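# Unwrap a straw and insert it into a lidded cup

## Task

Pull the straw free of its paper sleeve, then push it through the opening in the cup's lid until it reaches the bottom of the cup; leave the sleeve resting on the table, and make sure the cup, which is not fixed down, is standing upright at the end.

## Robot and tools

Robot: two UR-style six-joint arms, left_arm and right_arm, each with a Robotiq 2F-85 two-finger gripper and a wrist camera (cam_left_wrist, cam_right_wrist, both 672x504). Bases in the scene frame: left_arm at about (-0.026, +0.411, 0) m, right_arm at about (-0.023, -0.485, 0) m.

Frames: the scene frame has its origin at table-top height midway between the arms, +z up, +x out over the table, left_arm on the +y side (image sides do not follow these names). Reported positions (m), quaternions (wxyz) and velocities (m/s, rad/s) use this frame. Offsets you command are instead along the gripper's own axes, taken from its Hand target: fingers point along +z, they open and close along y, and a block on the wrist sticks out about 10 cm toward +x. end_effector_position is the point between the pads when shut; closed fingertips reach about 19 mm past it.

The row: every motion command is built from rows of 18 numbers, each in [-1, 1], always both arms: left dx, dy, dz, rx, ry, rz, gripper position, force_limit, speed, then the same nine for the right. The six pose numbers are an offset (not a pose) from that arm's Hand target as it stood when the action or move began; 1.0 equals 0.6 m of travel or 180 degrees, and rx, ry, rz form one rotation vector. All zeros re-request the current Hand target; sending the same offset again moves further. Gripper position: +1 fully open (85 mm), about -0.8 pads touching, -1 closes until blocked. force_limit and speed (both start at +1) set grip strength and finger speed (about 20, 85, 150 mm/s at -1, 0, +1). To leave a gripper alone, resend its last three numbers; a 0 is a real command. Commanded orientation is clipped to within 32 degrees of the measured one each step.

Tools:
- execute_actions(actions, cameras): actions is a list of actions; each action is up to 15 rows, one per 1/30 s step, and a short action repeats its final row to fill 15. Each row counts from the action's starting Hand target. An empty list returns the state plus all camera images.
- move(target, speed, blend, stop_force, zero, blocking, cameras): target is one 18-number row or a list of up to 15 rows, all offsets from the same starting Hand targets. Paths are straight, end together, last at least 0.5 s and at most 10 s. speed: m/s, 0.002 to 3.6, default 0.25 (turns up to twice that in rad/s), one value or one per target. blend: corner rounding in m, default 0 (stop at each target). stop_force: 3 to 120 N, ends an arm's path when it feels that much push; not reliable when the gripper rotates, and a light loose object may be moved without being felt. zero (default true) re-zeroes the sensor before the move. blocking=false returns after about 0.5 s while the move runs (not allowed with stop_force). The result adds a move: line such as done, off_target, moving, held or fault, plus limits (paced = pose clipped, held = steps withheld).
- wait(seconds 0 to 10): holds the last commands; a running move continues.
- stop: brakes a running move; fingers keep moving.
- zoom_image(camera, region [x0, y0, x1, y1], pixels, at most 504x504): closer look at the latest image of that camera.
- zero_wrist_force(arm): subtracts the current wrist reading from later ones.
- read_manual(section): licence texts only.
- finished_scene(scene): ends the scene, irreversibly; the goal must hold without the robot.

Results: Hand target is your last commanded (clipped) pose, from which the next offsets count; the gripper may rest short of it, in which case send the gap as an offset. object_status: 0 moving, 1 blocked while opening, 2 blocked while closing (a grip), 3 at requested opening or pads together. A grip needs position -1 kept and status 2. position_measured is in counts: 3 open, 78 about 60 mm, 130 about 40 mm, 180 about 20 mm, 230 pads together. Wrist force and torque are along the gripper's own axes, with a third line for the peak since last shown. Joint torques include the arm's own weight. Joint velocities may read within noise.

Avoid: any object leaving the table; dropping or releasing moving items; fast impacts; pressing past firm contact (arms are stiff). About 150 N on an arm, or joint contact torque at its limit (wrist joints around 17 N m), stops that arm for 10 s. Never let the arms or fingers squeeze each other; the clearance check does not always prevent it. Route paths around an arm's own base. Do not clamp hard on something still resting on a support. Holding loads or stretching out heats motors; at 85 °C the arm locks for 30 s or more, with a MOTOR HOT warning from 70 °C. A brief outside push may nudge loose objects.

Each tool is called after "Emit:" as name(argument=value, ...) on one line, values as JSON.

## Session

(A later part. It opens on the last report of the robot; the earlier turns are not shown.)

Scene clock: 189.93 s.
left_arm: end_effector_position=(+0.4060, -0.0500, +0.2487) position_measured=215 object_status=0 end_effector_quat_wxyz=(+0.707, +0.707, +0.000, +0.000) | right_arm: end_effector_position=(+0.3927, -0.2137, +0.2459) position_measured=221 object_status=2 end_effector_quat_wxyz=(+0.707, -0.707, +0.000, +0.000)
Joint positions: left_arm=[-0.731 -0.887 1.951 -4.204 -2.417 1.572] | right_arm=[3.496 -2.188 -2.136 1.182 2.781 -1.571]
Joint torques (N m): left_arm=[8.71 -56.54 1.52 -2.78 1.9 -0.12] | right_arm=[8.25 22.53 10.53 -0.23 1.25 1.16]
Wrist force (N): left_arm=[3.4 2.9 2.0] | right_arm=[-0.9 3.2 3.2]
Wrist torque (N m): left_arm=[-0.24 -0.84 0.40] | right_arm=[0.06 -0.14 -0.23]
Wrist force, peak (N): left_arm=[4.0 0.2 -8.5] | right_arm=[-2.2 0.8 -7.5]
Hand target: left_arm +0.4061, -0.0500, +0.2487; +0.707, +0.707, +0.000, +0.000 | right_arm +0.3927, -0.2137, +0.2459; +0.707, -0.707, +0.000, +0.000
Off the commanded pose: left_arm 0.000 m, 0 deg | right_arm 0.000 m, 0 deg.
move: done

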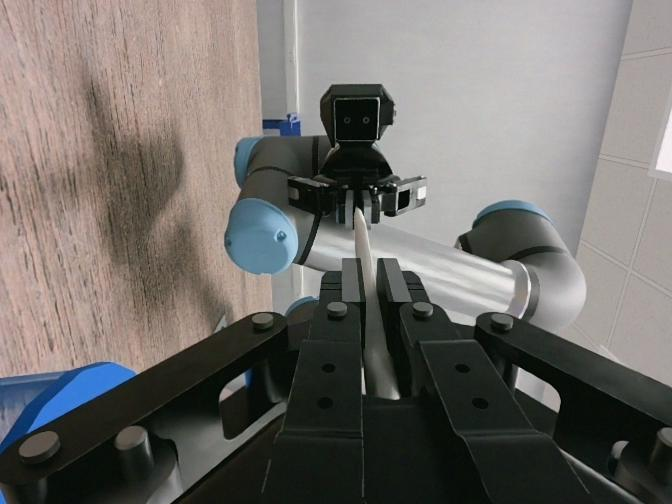

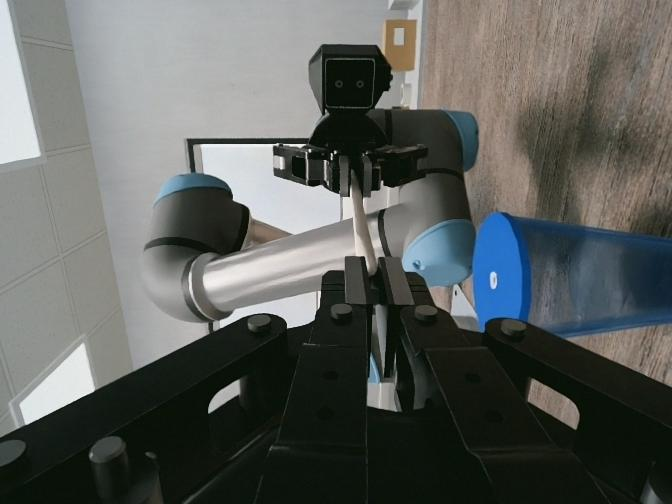

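Emit:
move(target=[[0,0,0,0,0,0,-1,-0.7,-1,0,0,0,0,0,0,-0.2,0.3,-1],[0,0,0,0,0,0,-1,-0.7,-1,0,0,-0.01,0,0,0,-0.2,0.3,-1]], speed=0.1, cameras=["cam_right_wrist"])

Emit:
zoom_image(camera="cam_right_wrist", region=[335, 240, 405, 310])

Scene clock: 194.97 s.
left_arm: end_effector_position=(+0.4061, -0.0500, +0.2487) position_measured=215 object_status=2 end_effector_quat_wxyz=(+0.707, +0.707, +0.000, +0.000) | right_arm: end_effector_position=(+0.3927, -0.2146, +0.2459) position_measured=154 object_status=3 end_effector_quat_wxyz=(+0.707, -0.707, +0.000, +0.000)
Joint positions: left_arm=[-0.731 -0.887 1.951 -4.204 -2.417 1.572] | right_arm=[3.494 -2.188 -2.136 1.182 2.783 -1.571]
Joint torques (N m): left_arm=[8.68 -26.29 -0.97 -2.05 1.88 1.24] | right_arm=[-1.52 28.22 -2.86 2.33 -0.6 1.02]
Wrist force (N): left_arm=[3.4 0.1 0.5] | right_arm=[-1.2 0.6 1.7]
Wrist torque (N m): left_arm=[0.21 -0.81 0.43] | right_arm=[0.14 -0.14 -0.23]
Wrist force, peak (N): left_arm=[3.3 3.1 3.6] | right_arm=[-1.1 3.4 5.1]
Hand target: left_arm +0.4061, -0.0500, +0.2487; +0.707, +0.707, +0.000, +0.000 | right_arm +0.3927, -0.2146, +0.2459; +0.707, -0.707, +0.000, +0.000 (not the last commanded pose)
Off the commanded pose: left_arm 0.000 m, 0 deg | right_arm 0.005 m, 0 deg.
move: held (right_arm; a check stopped the path); path passed 1 of 2 targets; limits=held
pose unreachable (right arm): on one or more control steps of this call, first in action 0 (counted from 0), this arm could not follow its commanded pose, so it was not sent that pose on those steps. It may still have moved: this result reports where it is.
cause: moving toward the commanded pose would bring two parts of the arm too close to each other (its gripper and another part of the arm, with joints 4 (wrist 1) to 6 (wrist 3) between them, 2 mm apart when it was first held).
Images, in order (width x height): cam_right_wrist 672x504.

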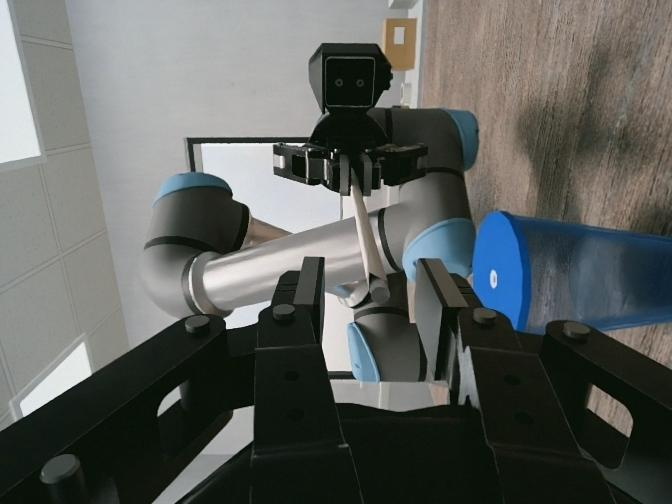

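Scaled by 7.200.

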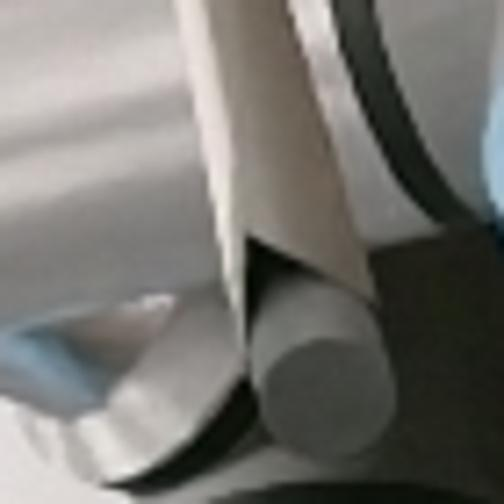

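Emit:
move(target=[0.16,0,0,0,0,0,-1,-0.7,-1,0.16,0.005,-0.002,0,0,0,-0.2,0.3,-1], speed=0.08, cameras=["cam_right_wrist"])

Emit:
zoom_image(camera="cam_right_wrist", region=[335, 240, 405, 310])

Scene clock: 209.97 s.
left_arm: end_effector_position=(+0.5021, -0.0499, +0.2486) position_measured=215 object_status=2 end_effector_quat_wxyz=(+0.707, +0.707, +0.000, +0.000) | right_arm: end_effector_position=(+0.4888, -0.2158, +0.2427) position_measured=154 object_status=3 end_effector_quat_wxyz=(+0.707, -0.707, +0.000, +0.000)
Joint positions: left_arm=[-0.614 -0.764 1.666 -4.041 -2.535 1.573] | right_arm=[3.423 -2.313 -1.842 1.013 2.854 -1.571]
Joint torques (N m): left_arm=[-6.4 -67.79 -2.45 -4.21 1.86 1.41] | right_arm=[8.92 70.61 1.72 2.66 -2.35 -2.59]
Wrist force (N): left_arm=[3.4 0.1 0.3] | right_arm=[-1.2 0.7 2.1]
Wrist torque (N m): left_arm=[0.18 -0.80 0.41] | right_arm=[0.14 -0.13 -0.24]
Wrist force, peak (N): left_arm=[4.8 0.1 0.5] | right_arm=[-2.3 0.4 4.2]
Hand target: left_arm +0.5021, -0.0500, +0.2487; +0.707, +0.707, +0.000, +0.000 | right_arm +0.4887, -0.2157, +0.2429; +0.707, -0.707, +0.000, +0.000
Off the commanded pose: left_arm 0.000 m, 0 deg | right_arm 0.000 m, 0 deg.
move: done
Images, in order (width x height): cam_right_wrist 672x504.

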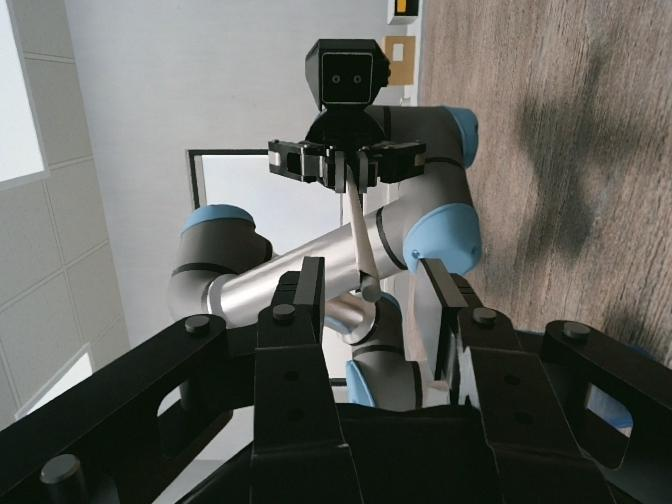

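Scaled by 7.200.

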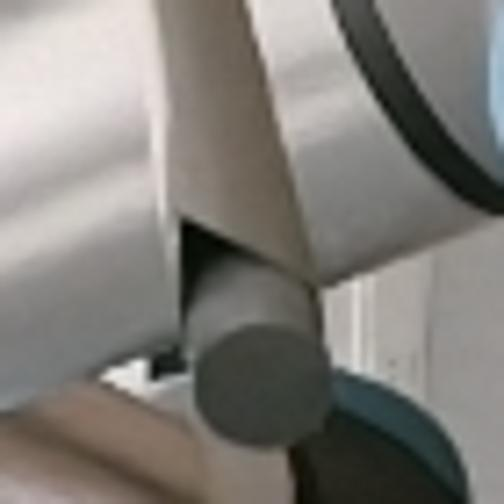

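Emit:
move(target=[[0,0,0,0,0,0,-1,-0.7,-1,0,0,0.0025,0,0,0,-0.2,0.5,-1],[0,0,0,0,0,0,-1,-0.7,-1,0,0,0.0025,0,0,0,-1,0.5,-1]], speed=0.05)

Emit:
move(target=[0,0,-0.217,0,0,0,-1,-0.7,-1,0,0,-0.1,0,0,0,-1,0.5,-1], speed=0.06, cameras=["all"])

Scene clock: 217.37 s.
left_arm: end_effector_position=(+0.5021, -0.0500, +0.2487) position_measured=215 object_status=2 end_effector_quat_wxyz=(+0.707, +0.707, +0.000, +0.000) | right_arm: end_effector_position=(+0.4887, -0.2142, +0.2429) position_measured=220 object_status=0 end_effector_quat_wxyz=(+0.707, -0.707, +0.000, +0.000)
Joint positions: left_arm=[-0.614 -0.765 1.666 -4.041 -2.535 1.573] | right_arm=[3.426 -2.312 -1.842 1.013 2.851 -1.571]
Joint torques (N m): left_arm=[-6.49 -68.91 -2.26 -4.19 2.01 0.07] | right_arm=[-9.42 39.74 21.84 -0.99 2.03 -2.43]
Wrist force (N): left_arm=[3.4 -2.4 -2.3] | right_arm=[-1.3 -1.6 -0.7]
Wrist torque (N m): left_arm=[0.33 -0.81 0.42] | right_arm=[0.35 -0.10 -0.26]
Wrist force, peak (N): left_arm=[3.6 -2.7 -2.3] | right_arm=[-1.6 -0.2 2.3]
Hand target: left_arm +0.5021, -0.0500, +0.2487; +0.707, +0.707, +0.000, +0.000 | right_arm +0.4887, -0.2142, +0.2429; +0.707, -0.707, +0.000, +0.000
Off the commanded pose: left_arm 0.000 m, 0 deg | right_arm 0.000 m, 0 deg.
move: done

Scene clock: 218.60 s.
left_arm: end_effector_position=(+0.5019, +0.0084, +0.2488) position_measured=230 object_status=3 end_effector_quat_wxyz=(+0.707, +0.707, +0.000, +0.000) end_effector_velocity=(+0.000, -0.003, +0.001) end_effector_angular_velocity=(-0.001, -0.002, +0.002) | right_arm: end_effector_position=(+0.4887, -0.2398, +0.2429) position_measured=220 object_status=2 end_effector_quat_wxyz=(+0.707, -0.707, +0.000, +0.000)
Joint positions: left_arm=[-0.523 -0.792 1.728 -4.076 -2.626 1.573] | right_arm=[3.376 -2.312 -1.842 1.013 2.901 -1.571]
Joint velocities: left_arm=[-0.006 0 -0.002 0 0.007 0] | right_arm=[within noise]
Joint torques (N m): left_arm=[-6.28 -48.79 -26.2 -0.33 1.9 1.33] | right_arm=[8.66 61.85 25.71 -1.45 -1.24 -0.13]
Wrist force (N): left_arm=[3.6 0.0 0.3] | right_arm=[-1.3 0.9 2.0]
Wrist torque (N m): left_arm=[0.16 -0.83 0.40] | right_arm=[0.15 -0.13 -0.23]
Wrist force, peak (N): left_arm=[2.6 -1.3 36.1] | right_arm=[-1.6 -2.0 37.4]
Hand target: left_arm +0.5020, +0.0082, +0.2488; +0.707, +0.707, +0.000, +0.000 (not the last commanded pose) | right_arm +0.4887, -0.2396, +0.2429; +0.707, -0.707, +0.000, +0.000 (not the last commanded pose)
Off the commanded pose: left_arm 0.072 m, 0 deg | right_arm 0.034 m, 0 deg.
move: held (right_arm; a check stopped the path), off_target (left_arm; braked when a check withheld steps of right_arm); limits=held
pose unreachable (right arm): on one or more control steps of this call, first in action 0 (counted from 0), this arm could not follow its commanded pose, so it was not sent that pose on those steps. It may still have moved: this result reports where it is.
cause: moving toward the commanded pose would bring two parts of the arm too close to each other (its gripper and another part of the arm, with joints 4 (wrist 1) to 6 (wrist 3) between them, 2 mm apart when it was first held).

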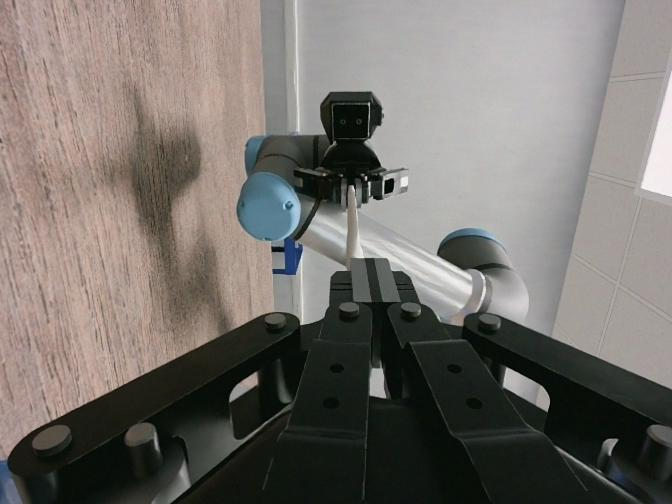

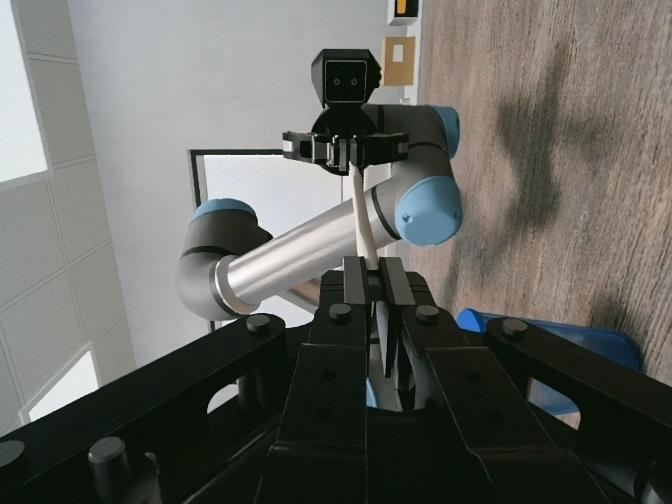

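Emit:
zoom_image(camera="cam_left_wrist", region=[310, 170, 430, 300])

Emit:
zoom_image(camera="cam_right_wrist", region=[320, 130, 440, 310])

Scaled by 3.877.

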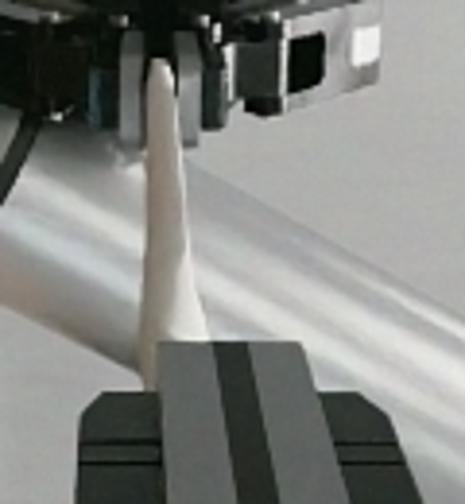

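Scaled by 2.800.

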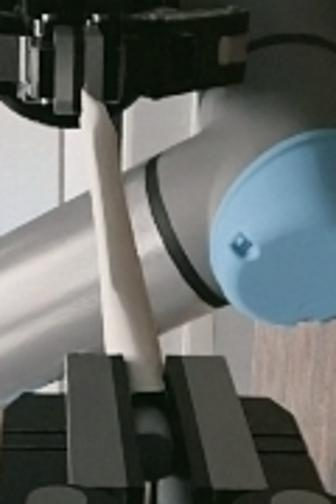

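Emit:
move(target=[0,0,0,0,0,0,-0.2,0.3,-1,0,0,0,0,0,0,-1,0.5,-1], speed=0.06, cameras=["cam_left_wrist"])

Emit:
zoom_image(camera="cam_left_wrist", region=[300, 160, 440, 300])

Scene clock: 237.87 s.
left_arm: end_effector_position=(+0.5020, +0.0082, +0.2488) position_measured=154 object_status=0 end_effector_quat_wxyz=(+0.707, +0.707, +0.000, +0.000) | right_arm: end_effector_position=(+0.4887, -0.2396, +0.2429) position_measured=220 object_status=2 end_effector_quat_wxyz=(+0.707, -0.707, +0.000, +0.000)
Joint positions: left_arm=[-0.523 -0.792 1.728 -4.076 -2.626 1.573] | right_arm=[3.376 -2.312 -1.842 1.013 2.901 -1.571]
Joint torques (N m): left_arm=[-6.66 -30.08 -27.88 1.05 1.03 -0.48] | right_arm=[8.8 28.06 26.72 -1.1 -2.39 1.81]
Wrist force (N): left_arm=[3.6 -0.1 0.5] | right_arm=[-1.2 0.8 2.0]
Wrist torque (N m): left_arm=[0.15 -0.84 0.40] | right_arm=[0.13 -0.14 -0.24]
Wrist force, peak (N): left_arm=[3.8 0.0 0.4] | right_arm=[-1.3 0.9 2.2]
Hand target: left_arm +0.5020, +0.0082, +0.2488; +0.707, +0.707, +0.000, +0.000 | right_arm +0.4887, -0.2396, +0.2429; +0.707, -0.707, +0.000, +0.000
Off the commanded pose: left_arm 0.000 m, 0 deg | right_arm 0.000 m, 0 deg.
move: done
Images, in order (width x height): cam_left_wrist 672x504.

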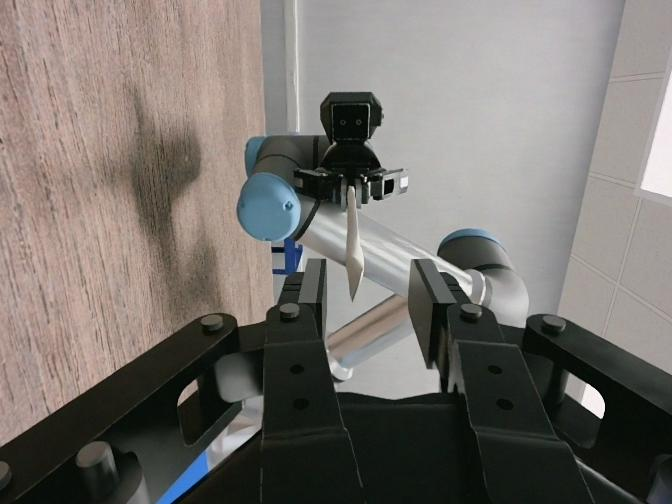

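Scaled by 3.600.

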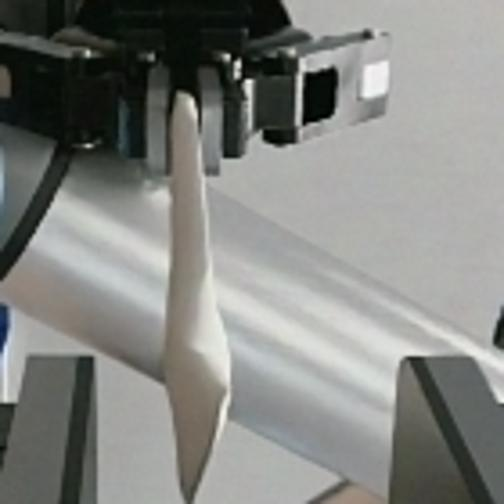

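Emit:
move(target=[[-0.006,-0.006,0.042,0,0,0,-0.2,0.3,-1,0,0,0,0,0,0,-1,0.5,-1],[-0.006,-0.006,0.042,0,0,0,-1,0.3,-1,0,0,0,0,0,0,-1,0.5,-1]], speed=0.06, cameras=["cam_left_wrist"])

Emit:
zoom_image(camera="cam_left_wrist", region=[300, 160, 440, 300])

Scene clock: 249.70 s.
left_arm: end_effector_position=(+0.4984, -0.0170, +0.2452) position_measured=231 object_status=0 end_effector_quat_wxyz=(+0.707, +0.707, +0.000, +0.000) | right_arm: end_effector_position=(+0.4887, -0.2396, +0.2429) position_measured=220 object_status=2 end_effector_quat_wxyz=(+0.707, -0.707, +0.000, +0.000)
Joint positions: left_arm=[-0.567 -0.779 1.714 -4.075 -2.582 1.573] | right_arm=[3.376 -2.312 -1.842 1.013 2.901 -1.571]
Joint torques (N m): left_arm=[9.54 -66.7 -0.02 -0.48 -0.5 -1.3] | right_arm=[8.49 27.93 26.51 0.21 -2.31 1.67]
Wrist force (N): left_arm=[3.2 -0.2 2.1] | right_arm=[-1.3 0.9 3.6]
Wrist torque (N m): left_arm=[0.15 -0.82 0.42] | right_arm=[0.18 -0.10 -0.21]
Wrist force, peak (N): left_arm=[3.2 0.2 3.6] | right_arm=[-1.2 0.8 4.9]
Hand target: left_arm +0.4984, -0.0170, +0.2452; +0.707, +0.707, +0.000, +0.000 | right_arm +0.4887, -0.2396, +0.2429; +0.707, -0.707, +0.000, +0.000
Off the commanded pose: left_arm 0.000 m, 0 deg | right_arm 0.000 m, 0 deg.
move: done
Images, in order (width x height): cam_left_wrist 672x504.

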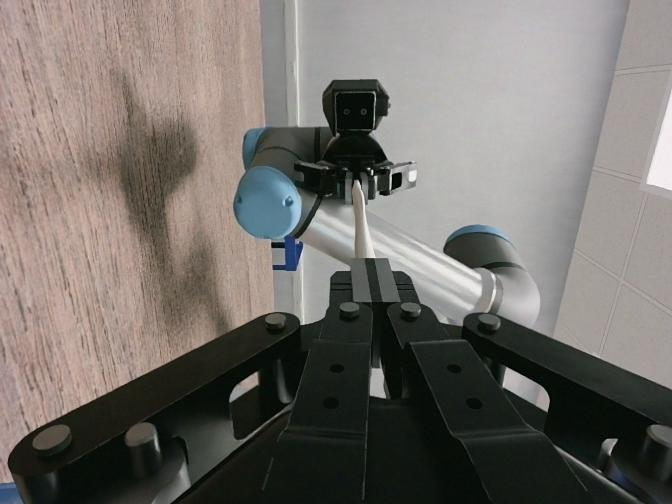

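Scaled by 3.600.

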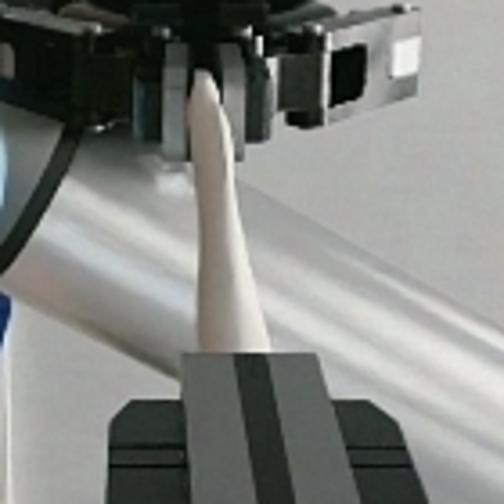

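Emit:
move(target=[0,0,-0.16,0,0,0,-1,0.3,-1,0,0,0,0,0,0,-1,0.5,-1], speed=0.06, cameras=["cam_left_wrist"])

Emit:
zoom_image(camera="cam_left_wrist", region=[300, 160, 440, 300])

Scene clock: 254.40 s.
left_arm: end_effector_position=(+0.4983, +0.0791, +0.2452) position_measured=231 object_status=3 end_effector_quat_wxyz=(+0.707, +0.707, +0.000, +0.000) end_effector_velocity=(+0.000, -0.002, +0.000) end_effector_angular_velocity=(+0.000, +0.002, +0.001) | right_arm: end_effector_position=(+0.4887, -0.2396, +0.2429) position_measured=220 object_status=2 end_effector_quat_wxyz=(+0.707, -0.707, +0.000, +0.000)
Joint positions: left_arm=[-0.404 -0.811 1.787 -4.116 -2.744 1.573] | right_arm=[3.376 -2.312 -1.842 1.013 2.901 -1.571]
Joint velocities: left_arm=[-0.003 0 0 0 0.005 -0.001] | right_arm=[within noise]
Joint torques (N m): left_arm=[-7.39 -53.8 -19.37 -1.26 1.91 1.21] | right_arm=[-11.07 28.04 15.1 1.37 -0.9 1.75]
Wrist force (N): left_arm=[3.8 0.1 0.5] | right_arm=[-1.3 0.9 1.9]
Wrist torque (N m): left_arm=[0.16 -0.85 0.42] | right_arm=[0.16 -0.11 -0.24]
Wrist force, peak (N): left_arm=[3.1 0.6 42.6] | right_arm=[0.3 0.9 41.0]
Hand target: left_arm +0.4984, +0.0790, +0.2452; +0.707, +0.707, +0.000, +0.000 | right_arm +0.4887, -0.2396, +0.2429; +0.707, -0.707, +0.000, +0.000
Off the commanded pose: left_arm 0.000 m, 0 deg | right_arm 0.000 m, 0 deg.
move: done
Images, in order (width x height): cam_left_wrist 672x504.

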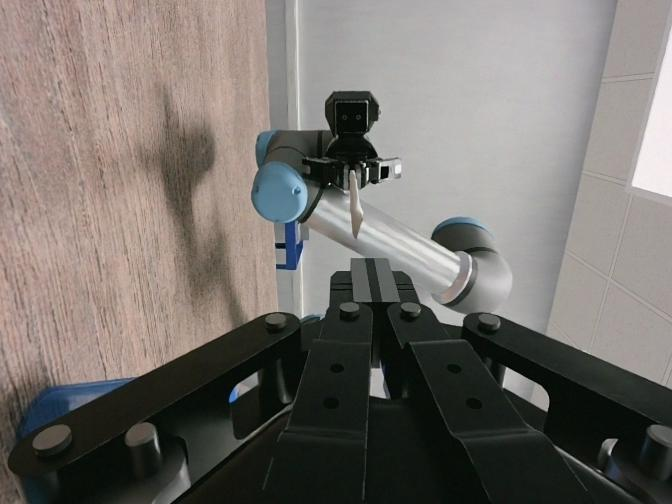

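Scaled by 3.600.

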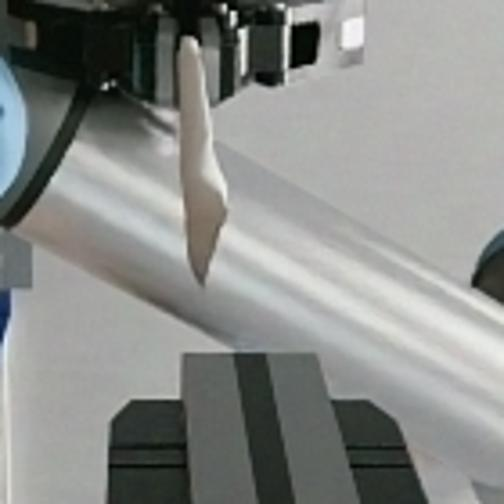

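Emit:
move(target=[[0,0,0,0,0,0,-0.2,0.3,-1,0,0,0,0,0,0,-1,0.5,-1],[0,0,0.16,0,0,0,-0.2,0.3,-1,0,0,0,0,0,0,-1,0.5,-1],[0,0,0.16,0,0,0,-1,0.3,-1,0,0,0,0,0,0,-1,0.5,-1],[0,0,0.16,0,0,0,-1,0.3,-1,0,0,0.0005,0,0,0,-0.2,0.5,-1]], speed=0.1, cameras=["all"])

Emit:
zoom_image(camera="cam_right_wrist", region=[335, 240, 405, 310])

Scene clock: 287.87 s.
left_arm: end_effector_position=(+0.4984, -0.0170, +0.2452) position_measured=231 object_status=3 end_effector_quat_wxyz=(+0.707, +0.707, +0.000, +0.000) | right_arm: end_effector_position=(+0.4887, -0.2393, +0.2429) position_measured=154 object_status=0 end_effector_quat_wxyz=(+0.707, -0.707, +0.000, +0.000)
Joint positions: left_arm=[-0.567 -0.779 1.714 -4.075 -2.582 1.573] | right_arm=[3.377 -2.312 -1.842 1.013 2.9 -1.571]
Joint torques (N m): left_arm=[-6.5 -65.16 -0.25 -3.91 1.91 1.39] | right_arm=[8.46 36.19 1.71 2.57 -2.13 1.56]
Wrist force (N): left_arm=[3.2 0.1 0.4] | right_arm=[-1.3 0.9 2.1]
Wrist torque (N m): left_arm=[0.18 -0.78 0.38] | right_arm=[0.17 -0.12 -0.24]
Wrist force, peak (N): left_arm=[4.4 -0.1 -3.5] | right_arm=[-1.3 0.8 3.9]
Hand target: left_arm +0.4984, -0.0170, +0.2452; +0.707, +0.707, +0.000, +0.000 | right_arm +0.4887, -0.2393, +0.2429; +0.707, -0.707, +0.000, +0.000
Off the commanded pose: left_arm 0.000 m, 0 deg | right_arm 0.000 m, 0 deg.
move: done

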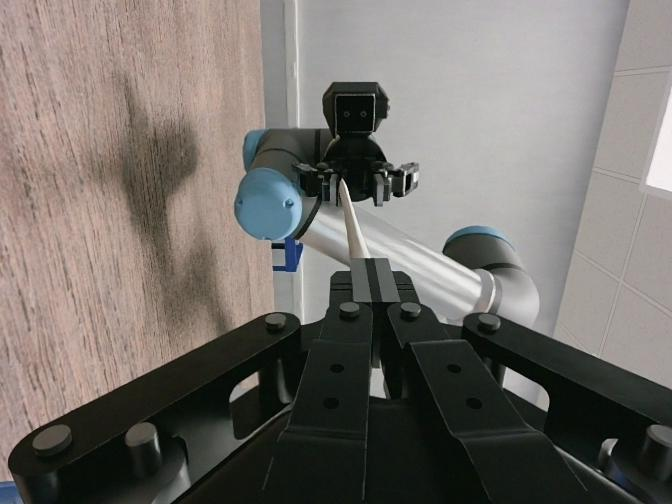

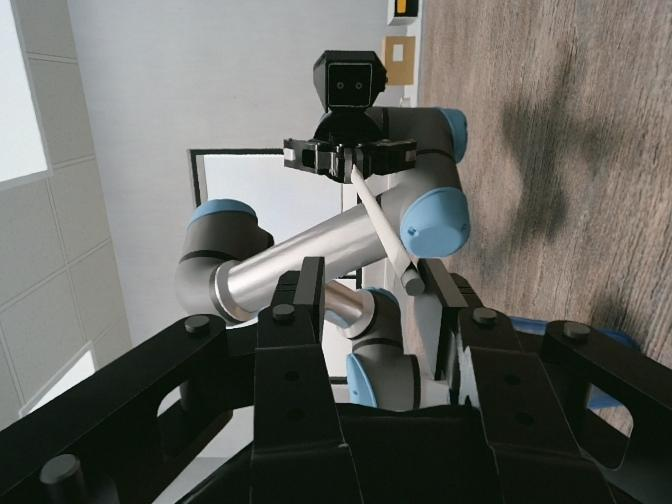

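Scaled by 7.200.

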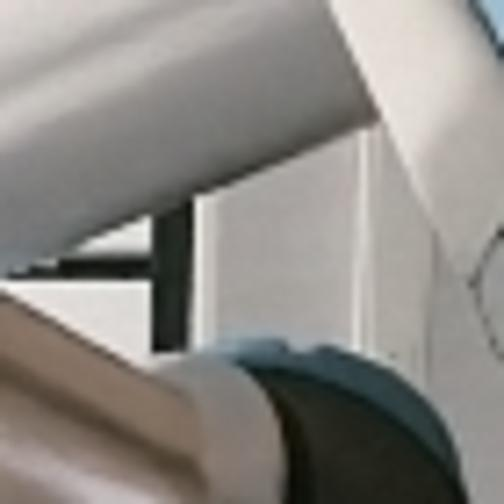

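Emit:
zoom_image(camera="cam_right_wrist", region=[380, 240, 440, 310])

Scaled by 7.200.

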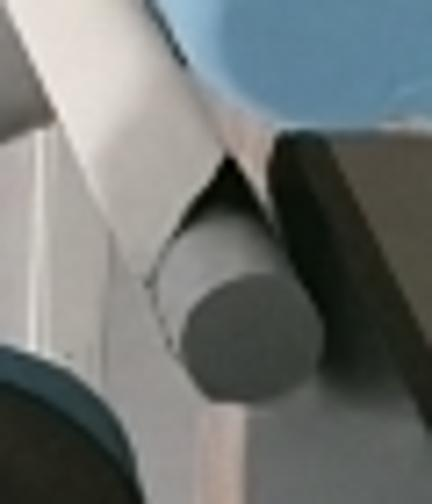

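Emit:
move(target=[0,0,-0.005,0,0,0,-1,0.3,-1,0,0.027,0,0.024,0,0,-0.2,0.5,-1], speed=0.04, cameras=["cam_right_wrist"])

Emit:
zoom_image(camera="cam_right_wrist", region=[340, 240, 400, 310])

Scene clock: 302.93 s.
left_arm: end_effector_position=(+0.4984, -0.0164, +0.2451) position_measured=231 object_status=3 end_effector_quat_wxyz=(+0.707, +0.707, +0.000, +0.000) | right_arm: end_effector_position=(+0.4887, -0.2393, +0.2429) position_measured=154 object_status=3 end_effector_quat_wxyz=(+0.707, -0.707, +0.000, +0.000)
Joint positions: left_arm=[-0.566 -0.78 1.715 -4.076 -2.583 1.573] | right_arm=[3.377 -2.312 -1.842 1.013 2.9 -1.571]
Joint torques (N m): left_arm=[8.26 -67.86 -2.32 -3.93 -0.9 1.41] | right_arm=[8.45 44.37 1.62 2.34 -1.65 1.44]
Wrist force (N): left_arm=[3.4 0.2 0.6] | right_arm=[-1.3 1.0 2.2]
Wrist torque (N m): left_arm=[0.20 -0.81 0.39] | right_arm=[0.19 -0.12 -0.24]
Wrist force, peak (N): left_arm=[3.6 0.2 0.6] | right_arm=[-1.5 0.8 2.2]
Hand target: left_arm +0.4984, -0.0164, +0.2452; +0.707, +0.707, +0.000, +0.000 (not the last commanded pose) | right_arm +0.4887, -0.2393, +0.2429; +0.707, -0.707, +0.000, +0.000 (not the last commanded pose)
Off the commanded pose: left_arm 0.002 m, 0 deg | right_arm 0.016 m, 4 deg.
move: held (right_arm; a check stopped the path); limits=held
pose unreachable (right arm): on one or more control steps of this call, first in action 0 (counted from 0), this arm could not follow its commanded pose, so it was not sent that pose on those steps. It may still have moved: this result reports where it is.
cause: moving toward the commanded pose would bring two parts of the arm too close to each other (its gripper and another part of the arm, with joints 4 (wrist 1) to 6 (wrist 3) between them, 2 mm apart when it was first held).
Images, in order (width x height): cam_right_wrist 672x504.

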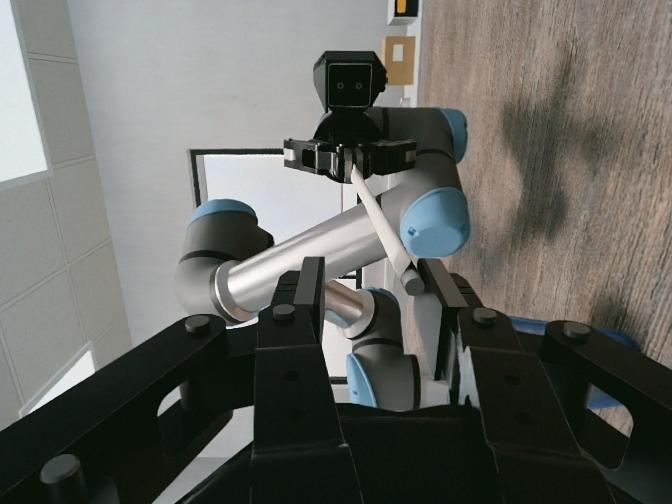

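Scaled by 7.200.

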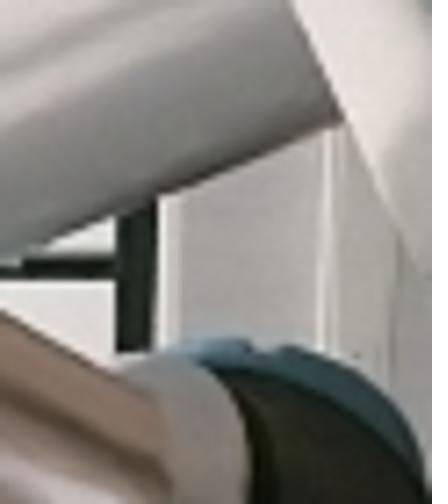

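Emit:
move(target=[0.17,0,-0.085,0,0,0,-1,0.3,-1,0.17,0.026,0.0805,0.024,0,0,-0.2,0.5,-1], speed=0.06, cameras=["cam_right_wrist"])

Emit:
zoom_image(camera="cam_right_wrist", region=[340, 240, 410, 310])

Scene clock: 309.97 s.
left_arm: end_effector_position=(+0.5041, -0.0136, +0.2451) position_measured=231 object_status=3 end_effector_quat_wxyz=(+0.707, +0.707, +0.000, +0.000) | right_arm: end_effector_position=(+0.4891, -0.2391, +0.2428) position_measured=154 object_status=3 end_effector_quat_wxyz=(+0.707, -0.707, +0.000, +0.000)
Joint positions: left_arm=[-0.556 -0.773 1.7 -4.067 -2.593 1.573] | right_arm=[3.377 -2.313 -1.841 1.013 2.9 -1.57]
Joint torques (N m): left_arm=[-6.66 -60.19 -0.2 -4.15 1.92 1.34] | right_arm=[7.8 38.53 4.58 1.41 -1.8 -0.35]
Wrist force (N): left_arm=[3.6 0.0 0.4] | right_arm=[-1.3 1.1 2.2]
Wrist torque (N m): left_arm=[0.19 -0.83 0.39] | right_arm=[0.20 -0.12 -0.24]
Wrist force, peak (N): left_arm=[4.4 0.6 0.4] | right_arm=[-2.2 0.7 1.7]
Hand target: left_arm +0.5040, -0.0136, +0.2452; +0.707, +0.707, +0.000, +0.000 (not the last commanded pose) | right_arm +0.4890, -0.2391, +0.2428; +0.707, -0.707, +0.000, +0.000 (not the last commanded pose)
Off the commanded pose: left_arm 0.108 m, 0 deg | right_arm 0.114 m, 4 deg.
move: held (right_arm; a check stopped the path), off_target (left_arm; braked when a check withheld steps of right_arm); limits=held
pose unreachable (right arm): on one or more control steps of this call, first in action 0 (counted from 0), this arm could not follow its commanded pose, so it was not sent that pose on those steps. It may still have moved: this result reports where it is.
cause: moving toward the commanded pose would bring two parts of the arm too close to each other (its gripper and another part of the arm, with joints 4 (wrist 1) to 6 (wrist 3) between them, 2 mm apart when it was first held).
Images, in order (width x height): cam_right_wrist 672x504.

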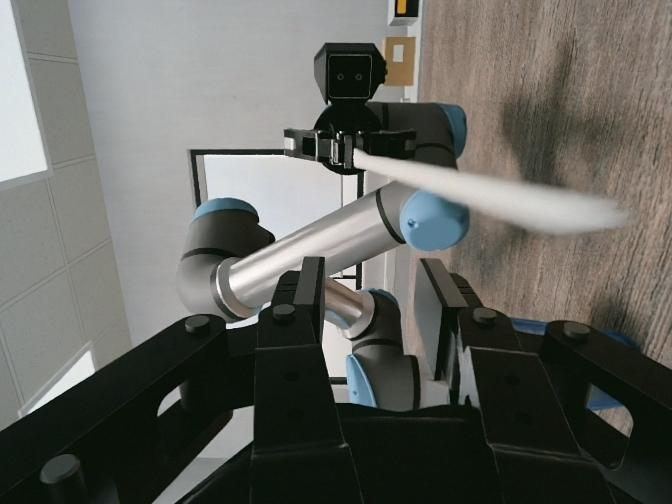

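Scaled by 7.200.

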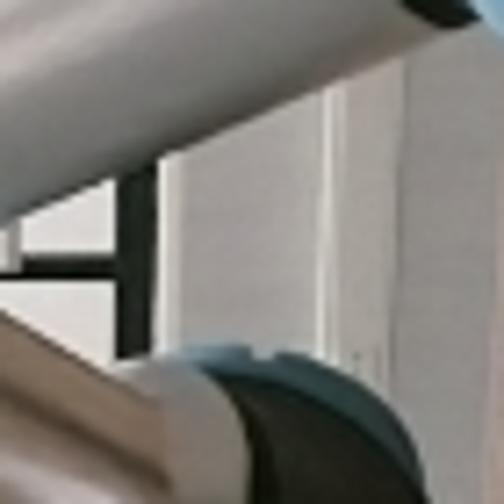

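Emit:
wait(seconds=0.5, cameras=["all"])

Scene clock: 312.27 s.
left_arm: end_effector_position=(+0.5040, -0.0136, +0.2452) position_measured=231 object_status=3 end_effector_quat_wxyz=(+0.707, +0.707, +0.000, +0.000) | right_arm: end_effector_position=(+0.4890, -0.2391, +0.2428) position_measured=154 object_status=3 end_effector_quat_wxyz=(+0.707, -0.707, +0.000, +0.000)
Joint positions: left_arm=[-0.556 -0.773 1.7 -4.067 -2.592 1.573] | right_arm=[3.377 -2.313 -1.841 1.013 2.9 -1.57]
Joint torques (N m): left_arm=[-6.58 -67.68 -1.2 -3.67 1.99 0.59] | right_arm=[2.82 56.85 -1.21 -1.11 -0.65 -2.48]
Wrist force (N): left_arm=[3.5 0.1 0.4] | right_arm=[-1.2 0.8 2.1]
Wrist torque (N m): left_arm=[0.20 -0.82 0.39] | right_arm=[0.17 -0.13 -0.23]
Wrist force, peak (N): left_arm=[3.6 0.2 0.5] | right_arm=[-1.4 0.9 2.3]
Hand target: left_arm +0.5040, -0.0136, +0.2452; +0.707, +0.707, +0.000, +0.000 (not the last commanded pose) | right_arm +0.4890, -0.2391, +0.2428; +0.707, -0.707, +0.000, +0.000 (not the last commanded pose)
Tool commands: left_gripper/position=-1.0 left_gripper/force_limit=+0.3 left_gripper/speed=-1.0 right_gripper/position=-0.2 right_gripper/force_limit=+0.5 right_gripper/speed=-1.0
Off the commanded pose: left_arm 0.108 m, 0 deg | right_arm 0.114 m, 4 deg.
wait: 0.50 s; at rest from the start

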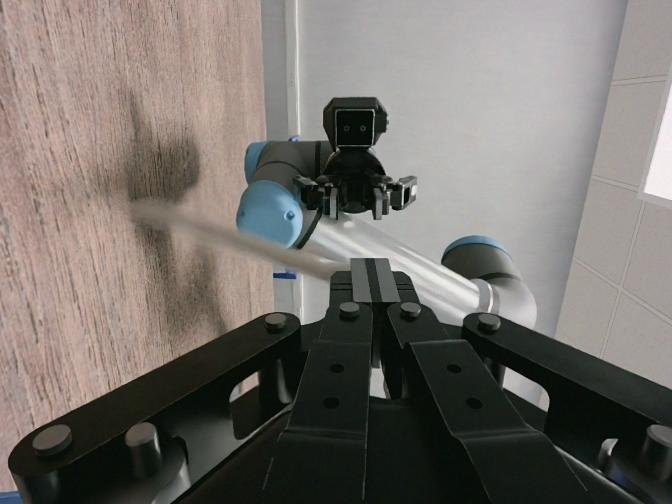

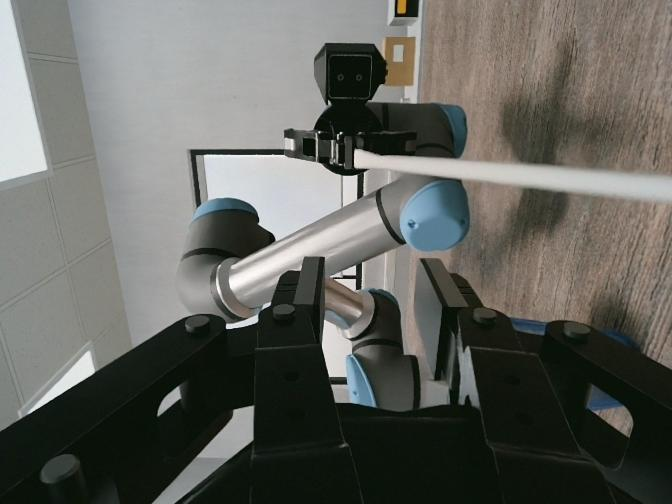

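Emit:
move(target=[-0.09,0.392,-0.273,0.5,0,0,-1,0.3,-1,-0.065,0,0.1,0,0,-0.5,-0.2,0.5,-1], speed=0.15)

Emit:
move(target=[0,0,0,0,0,0,-1,0.3,-1,0,0,0.35,0,0,0,-0.2,0.5,-1], speed=0.2, cameras=["all"])

Scene clock: 331.70 s.
left_arm: end_effector_position=(+0.4498, +0.1499, +0.4804) position_measured=231 object_status=3 end_effector_quat_wxyz=(+0.000, +1.000, +0.000, +0.000) | right_arm: end_effector_position=(+0.4500, -0.1791, +0.2429) position_measured=154 object_status=3 end_effector_quat_wxyz=(+0.500, -0.500, -0.500, -0.500)
Joint positions: left_arm=[-0.758 -1.414 1.008 -1.164 -1.57 2.391] | right_arm=[3.522 -2.266 -1.956 1.08 2.755 -3.141]
Joint torques (N m): left_arm=[8.48 -47.54 -8.65 -3.61 0.22 1.35] | right_arm=[-9.26 60.95 7.28 0.18 2.15 0.49]
Wrist force (N): left_arm=[1.8 1.4 1.0] | right_arm=[-0.5 -1.0 1.3]
Wrist torque (N m): left_arm=[0.25 -0.25 0.14] | right_arm=[-0.13 -0.20 0.34]
Wrist force, peak (N): left_arm=[4.3 -1.2 0.7] | right_arm=[-1.1 0.7 2.7]
Hand target: left_arm +0.4498, +0.1500, +0.4804; +0.000, +1.000, +0.000, +0.000 | right_arm +0.4500, -0.1792, +0.2429; +0.500, -0.500, -0.500, -0.500
Off the commanded pose: left_arm 0.000 m, 0 deg | right_arm 0.000 m, 0 deg.
move: done

Scene clock: 333.20 s.
left_arm: end_effector_position=(+0.4498, +0.1500, +0.4804) position_measured=231 object_status=3 end_effector_quat_wxyz=(+0.000, +1.000, +0.000, +0.000) | right_arm: end_effector_position=(+0.4500, +0.0308, +0.2427) position_measured=154 object_status=3 end_effector_quat_wxyz=(+0.500, -0.500, -0.500, -0.500)
Joint positions: left_arm=[-0.758 -1.414 1.008 -1.164 -1.57 2.391] | right_arm=[3.885 -2.351 -1.753 0.962 2.392 -3.141]
Joint torques (N m): left_arm=[9.34 -47.55 -6.04 0.01 1.96 1.27] | right_arm=[7.81 74.79 2.4 3.65 0.44 -2.51]
Wrist force (N): left_arm=[1.9 1.3 0.8] | right_arm=[-0.3 -1.0 1.1]
Wrist torque (N m): left_arm=[0.24 -0.27 0.14] | right_arm=[-0.10 -0.21 0.32]
Wrist force, peak (N): left_arm=[2.1 1.4 0.9] | right_arm=[-0.4 -3.5 5.2]
Hand target: left_arm +0.4498, +0.1500, +0.4804; +0.000, +1.000, +0.000, +0.000 | right_arm +0.4499, +0.0308, +0.2429; +0.500, -0.500, -0.500, -0.500
Off the commanded pose: left_arm 0.000 m, 0 deg | right_arm 0.000 m, 0 deg.
move: done

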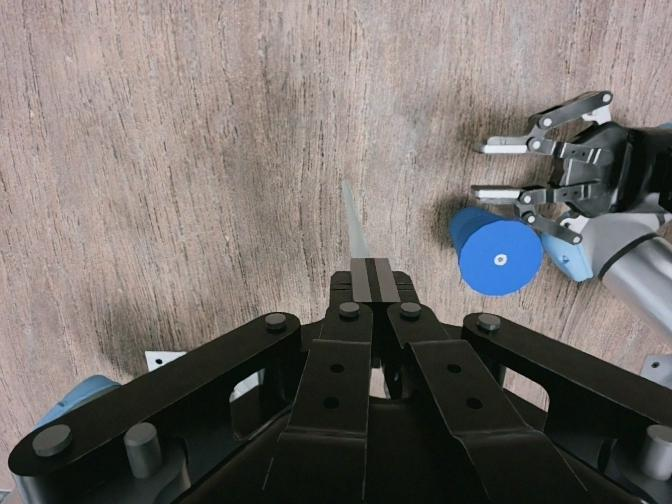

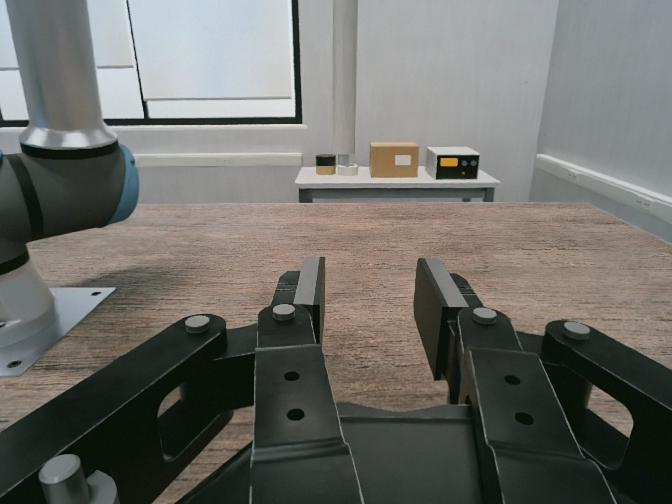

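Emit:
zoom_image(camera="cam_right_wrist", region=[280, 0, 420, 200])

Emit:
zoom_image(camera="cam_left_wrist", region=[310, 160, 410, 280])

Scaled by 2.520.

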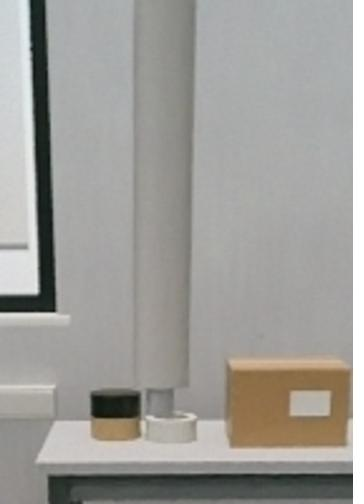

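Scaled by 4.200.

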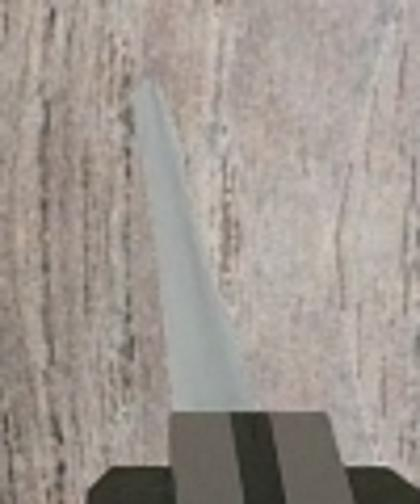

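Emit:
move(target=[0,0,0,0,0,0,-1,0.3,-1,0.025,-0.0125,0.15,0,0,0,-0.2,0.5,-1], speed=0.12, cameras=["cam_right_wrist"])

Emit:
zoom_image(camera="cam_right_wrist", region=[320, 150, 420, 270])

Scene clock: 346.37 s.
left_arm: end_effector_position=(+0.4498, +0.1500, +0.4804) position_measured=231 object_status=3 end_effector_quat_wxyz=(+0.000, +1.000, +0.000, +0.000) | right_arm: end_effector_position=(+0.4424, +0.1209, +0.2577) position_measured=154 object_status=3 end_effector_quat_wxyz=(+0.500, -0.500, -0.500, -0.500)
Joint positions: left_arm=[-0.758 -1.414 1.008 -1.164 -1.57 2.391] | right_arm=[4.009 -2.386 -1.61 0.855 2.268 -3.141]
Joint torques (N m): left_arm=[9.14 -47.9 -6.44 -0.1 2.02 0.64] | right_arm=[-9.33 72.27 1.85 4.16 2.02 -0.89]
Wrist force (N): left_arm=[2.0 1.3 0.6] | right_arm=[-0.6 -1.3 1.0]
Wrist torque (N m): left_arm=[0.24 -0.28 0.15] | right_arm=[-0.17 -0.18 0.32]
Wrist force, peak (N): left_arm=[2.3 1.4 0.7] | right_arm=[-0.3 -2.4 2.6]
Hand target: left_arm +0.4498, +0.1500, +0.4804; +0.000, +1.000, +0.000, +0.000 | right_arm +0.4424, +0.1208, +0.2579; +0.500, -0.500, -0.500, -0.500
Off the commanded pose: left_arm 0.000 m, 0 deg | right_arm 0.000 m, 0 deg.
move: done
Images, in order (width x height): cam_right_wrist 672x504.

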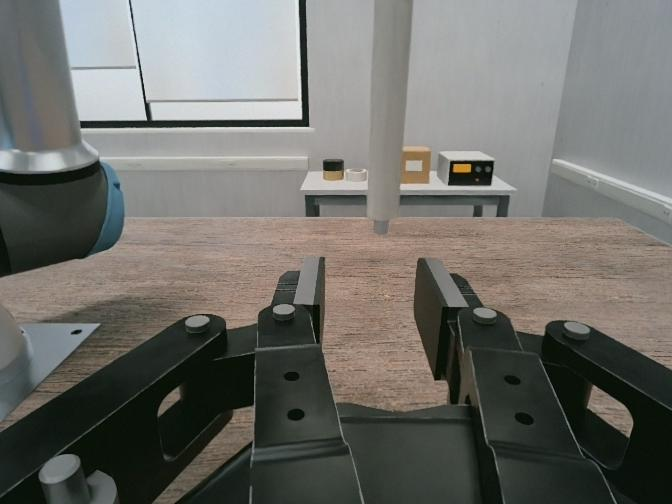

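Scaled by 4.200.

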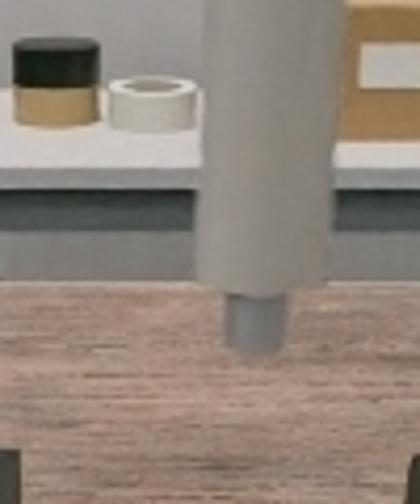

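Emit:
move(target=[[0,0,0,0,0,0,-1,0.3,-1,0.004,0.0107,0,0,0,0,-0.2,0.5,-1],[0,0,0,0,0,0,-1,0.3,-1,0.004,0.0107,0.068,0,0,0,-0.2,0.5,-1]], speed=0.06, blend=[0.005,0], cameras=["cam_right_wrist"])

Emit:
zoom_image(camera="cam_right_wrist", region=[310, 190, 430, 330])

Scene clock: 353.37 s.
left_arm: end_effector_position=(+0.4498, +0.1500, +0.4804) position_measured=231 object_status=3 end_effector_quat_wxyz=(+0.000, +1.000, +0.000, +0.000) | right_arm: end_effector_position=(+0.4488, +0.1618, +0.2601) position_measured=154 object_status=3 end_effector_quat_wxyz=(+0.500, -0.500, -0.500, -0.500) end_effector_velocity=(-0.001, -0.002, -0.003) end_effector_angular_velocity=(-0.002, +0.002, +0.004)
Joint positions: left_arm=[-0.758 -1.414 1.008 -1.164 -1.57 2.391] | right_arm=[4.045 -2.432 -1.501 0.792 2.232 -3.141]
Joint velocities: left_arm=[within noise] | right_arm=[-0.002 -0.001 -0.006 0.004 0.007 0]
Joint torques (N m): left_arm=[7.78 -46.69 -6.41 -0.05 1.98 0.33] | right_arm=[-8.93 77.97 3.21 4.17 2.06 -2.56]
Wrist force (N): left_arm=[1.9 1.3 0.6] | right_arm=[-0.4 -1.1 1.3]
Wrist torque (N m): left_arm=[0.25 -0.27 0.15] | right_arm=[-0.13 -0.21 0.31]
Wrist force, peak (N): left_arm=[2.1 1.5 0.9] | right_arm=[-2.0 -2.7 1.3]
Hand target: left_arm +0.4498, +0.1500, +0.4804; +0.000, +1.000, +0.000, +0.000 | right_arm +0.4488, +0.1616, +0.2604; +0.500, -0.500, -0.500, -0.500
Off the commanded pose: left_arm 0.000 m, 0 deg | right_arm 0.000 m, 0 deg.
move: done; blend cut to 0.0034 m at target 1
Images, in order (width x height): cam_right_wrist 672x504.

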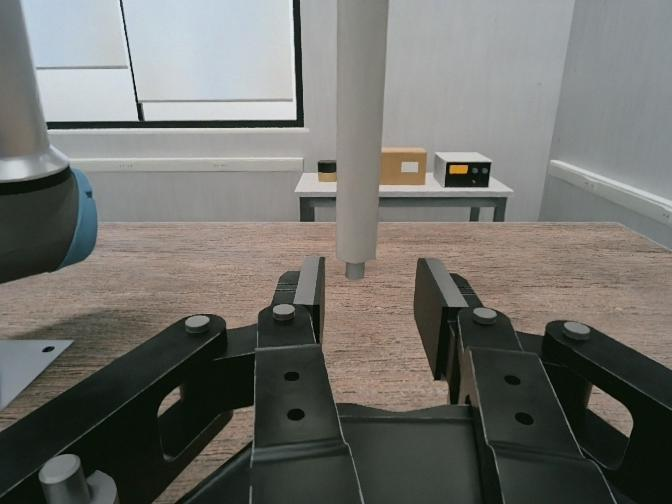

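Scaled by 3.600.

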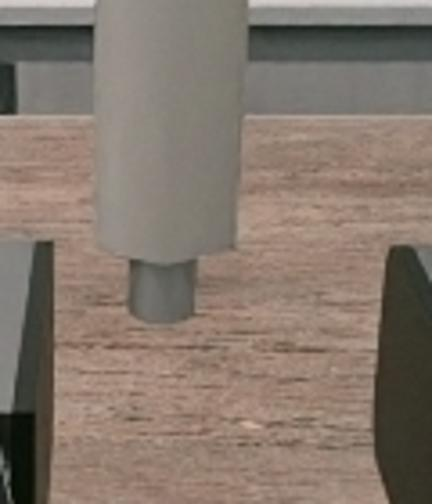

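Emit:
wait(seconds=0.3, cameras=["cam_right_wrist"])

Emit:
zoom_image(camera="cam_right_wrist", region=[310, 190, 430, 330])

Scene clock: 356.60 s.
left_arm: end_effector_position=(+0.4498, +0.1500, +0.4804) position_measured=231 object_status=3 end_effector_quat_wxyz=(+0.000, +1.000, +0.000, +0.000) | right_arm: end_effector_position=(+0.4488, +0.1616, +0.2604) position_measured=154 object_status=3 end_effector_quat_wxyz=(+0.500, -0.500, -0.500, -0.500)
Joint positions: left_arm=[-0.758 -1.414 1.008 -1.164 -1.57 2.391] | right_arm=[4.045 -2.431 -1.502 0.792 2.232 -3.141]
Joint torques (N m): left_arm=[8.29 -46.86 -5.68 -0.24 1.86 0] | right_arm=[-9.74 82.6 2.19 3.96 1.98 -2.36]
Wrist force (N): left_arm=[1.9 1.3 0.9] | right_arm=[-0.5 -1.3 1.3]
Wrist torque (N m): left_arm=[0.23 -0.27 0.14] | right_arm=[-0.16 -0.20 0.31]
Wrist force, peak (N): left_arm=[2.1 1.3 0.9] | right_arm=[-0.4 -1.4 1.4]
Hand target: left_arm +0.4498, +0.1500, +0.4804; +0.000, +1.000, +0.000, +0.000 | right_arm +0.4488, +0.1616, +0.2604; +0.500, -0.500, -0.500, -0.500
Tool commands: left_gripper/position=-1.0 left_gripper/force_limit=+0.3 left_gripper/speed=-1.0 right_gripper/position=-0.2 right_gripper/force_limit=+0.5 right_gripper/speed=-1.0
Off the commanded pose: left_arm 0.000 m, 0 deg | right_arm 0.000 m, 0 deg.
wait: 0.30 s; at rest from the start
Images, in order (width x height): cam_right_wrist 672x504.

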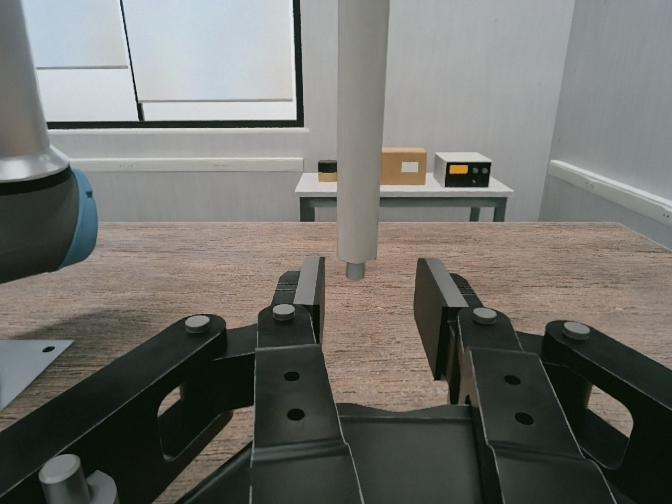

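Scaled by 3.600.

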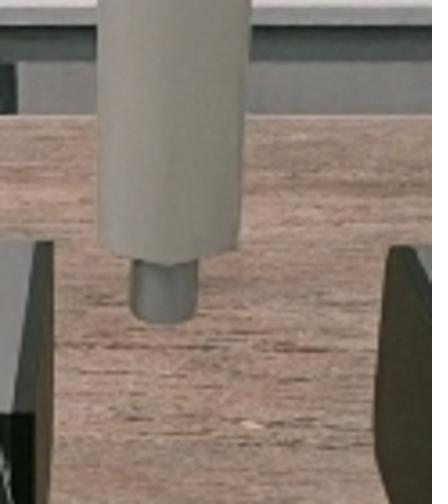

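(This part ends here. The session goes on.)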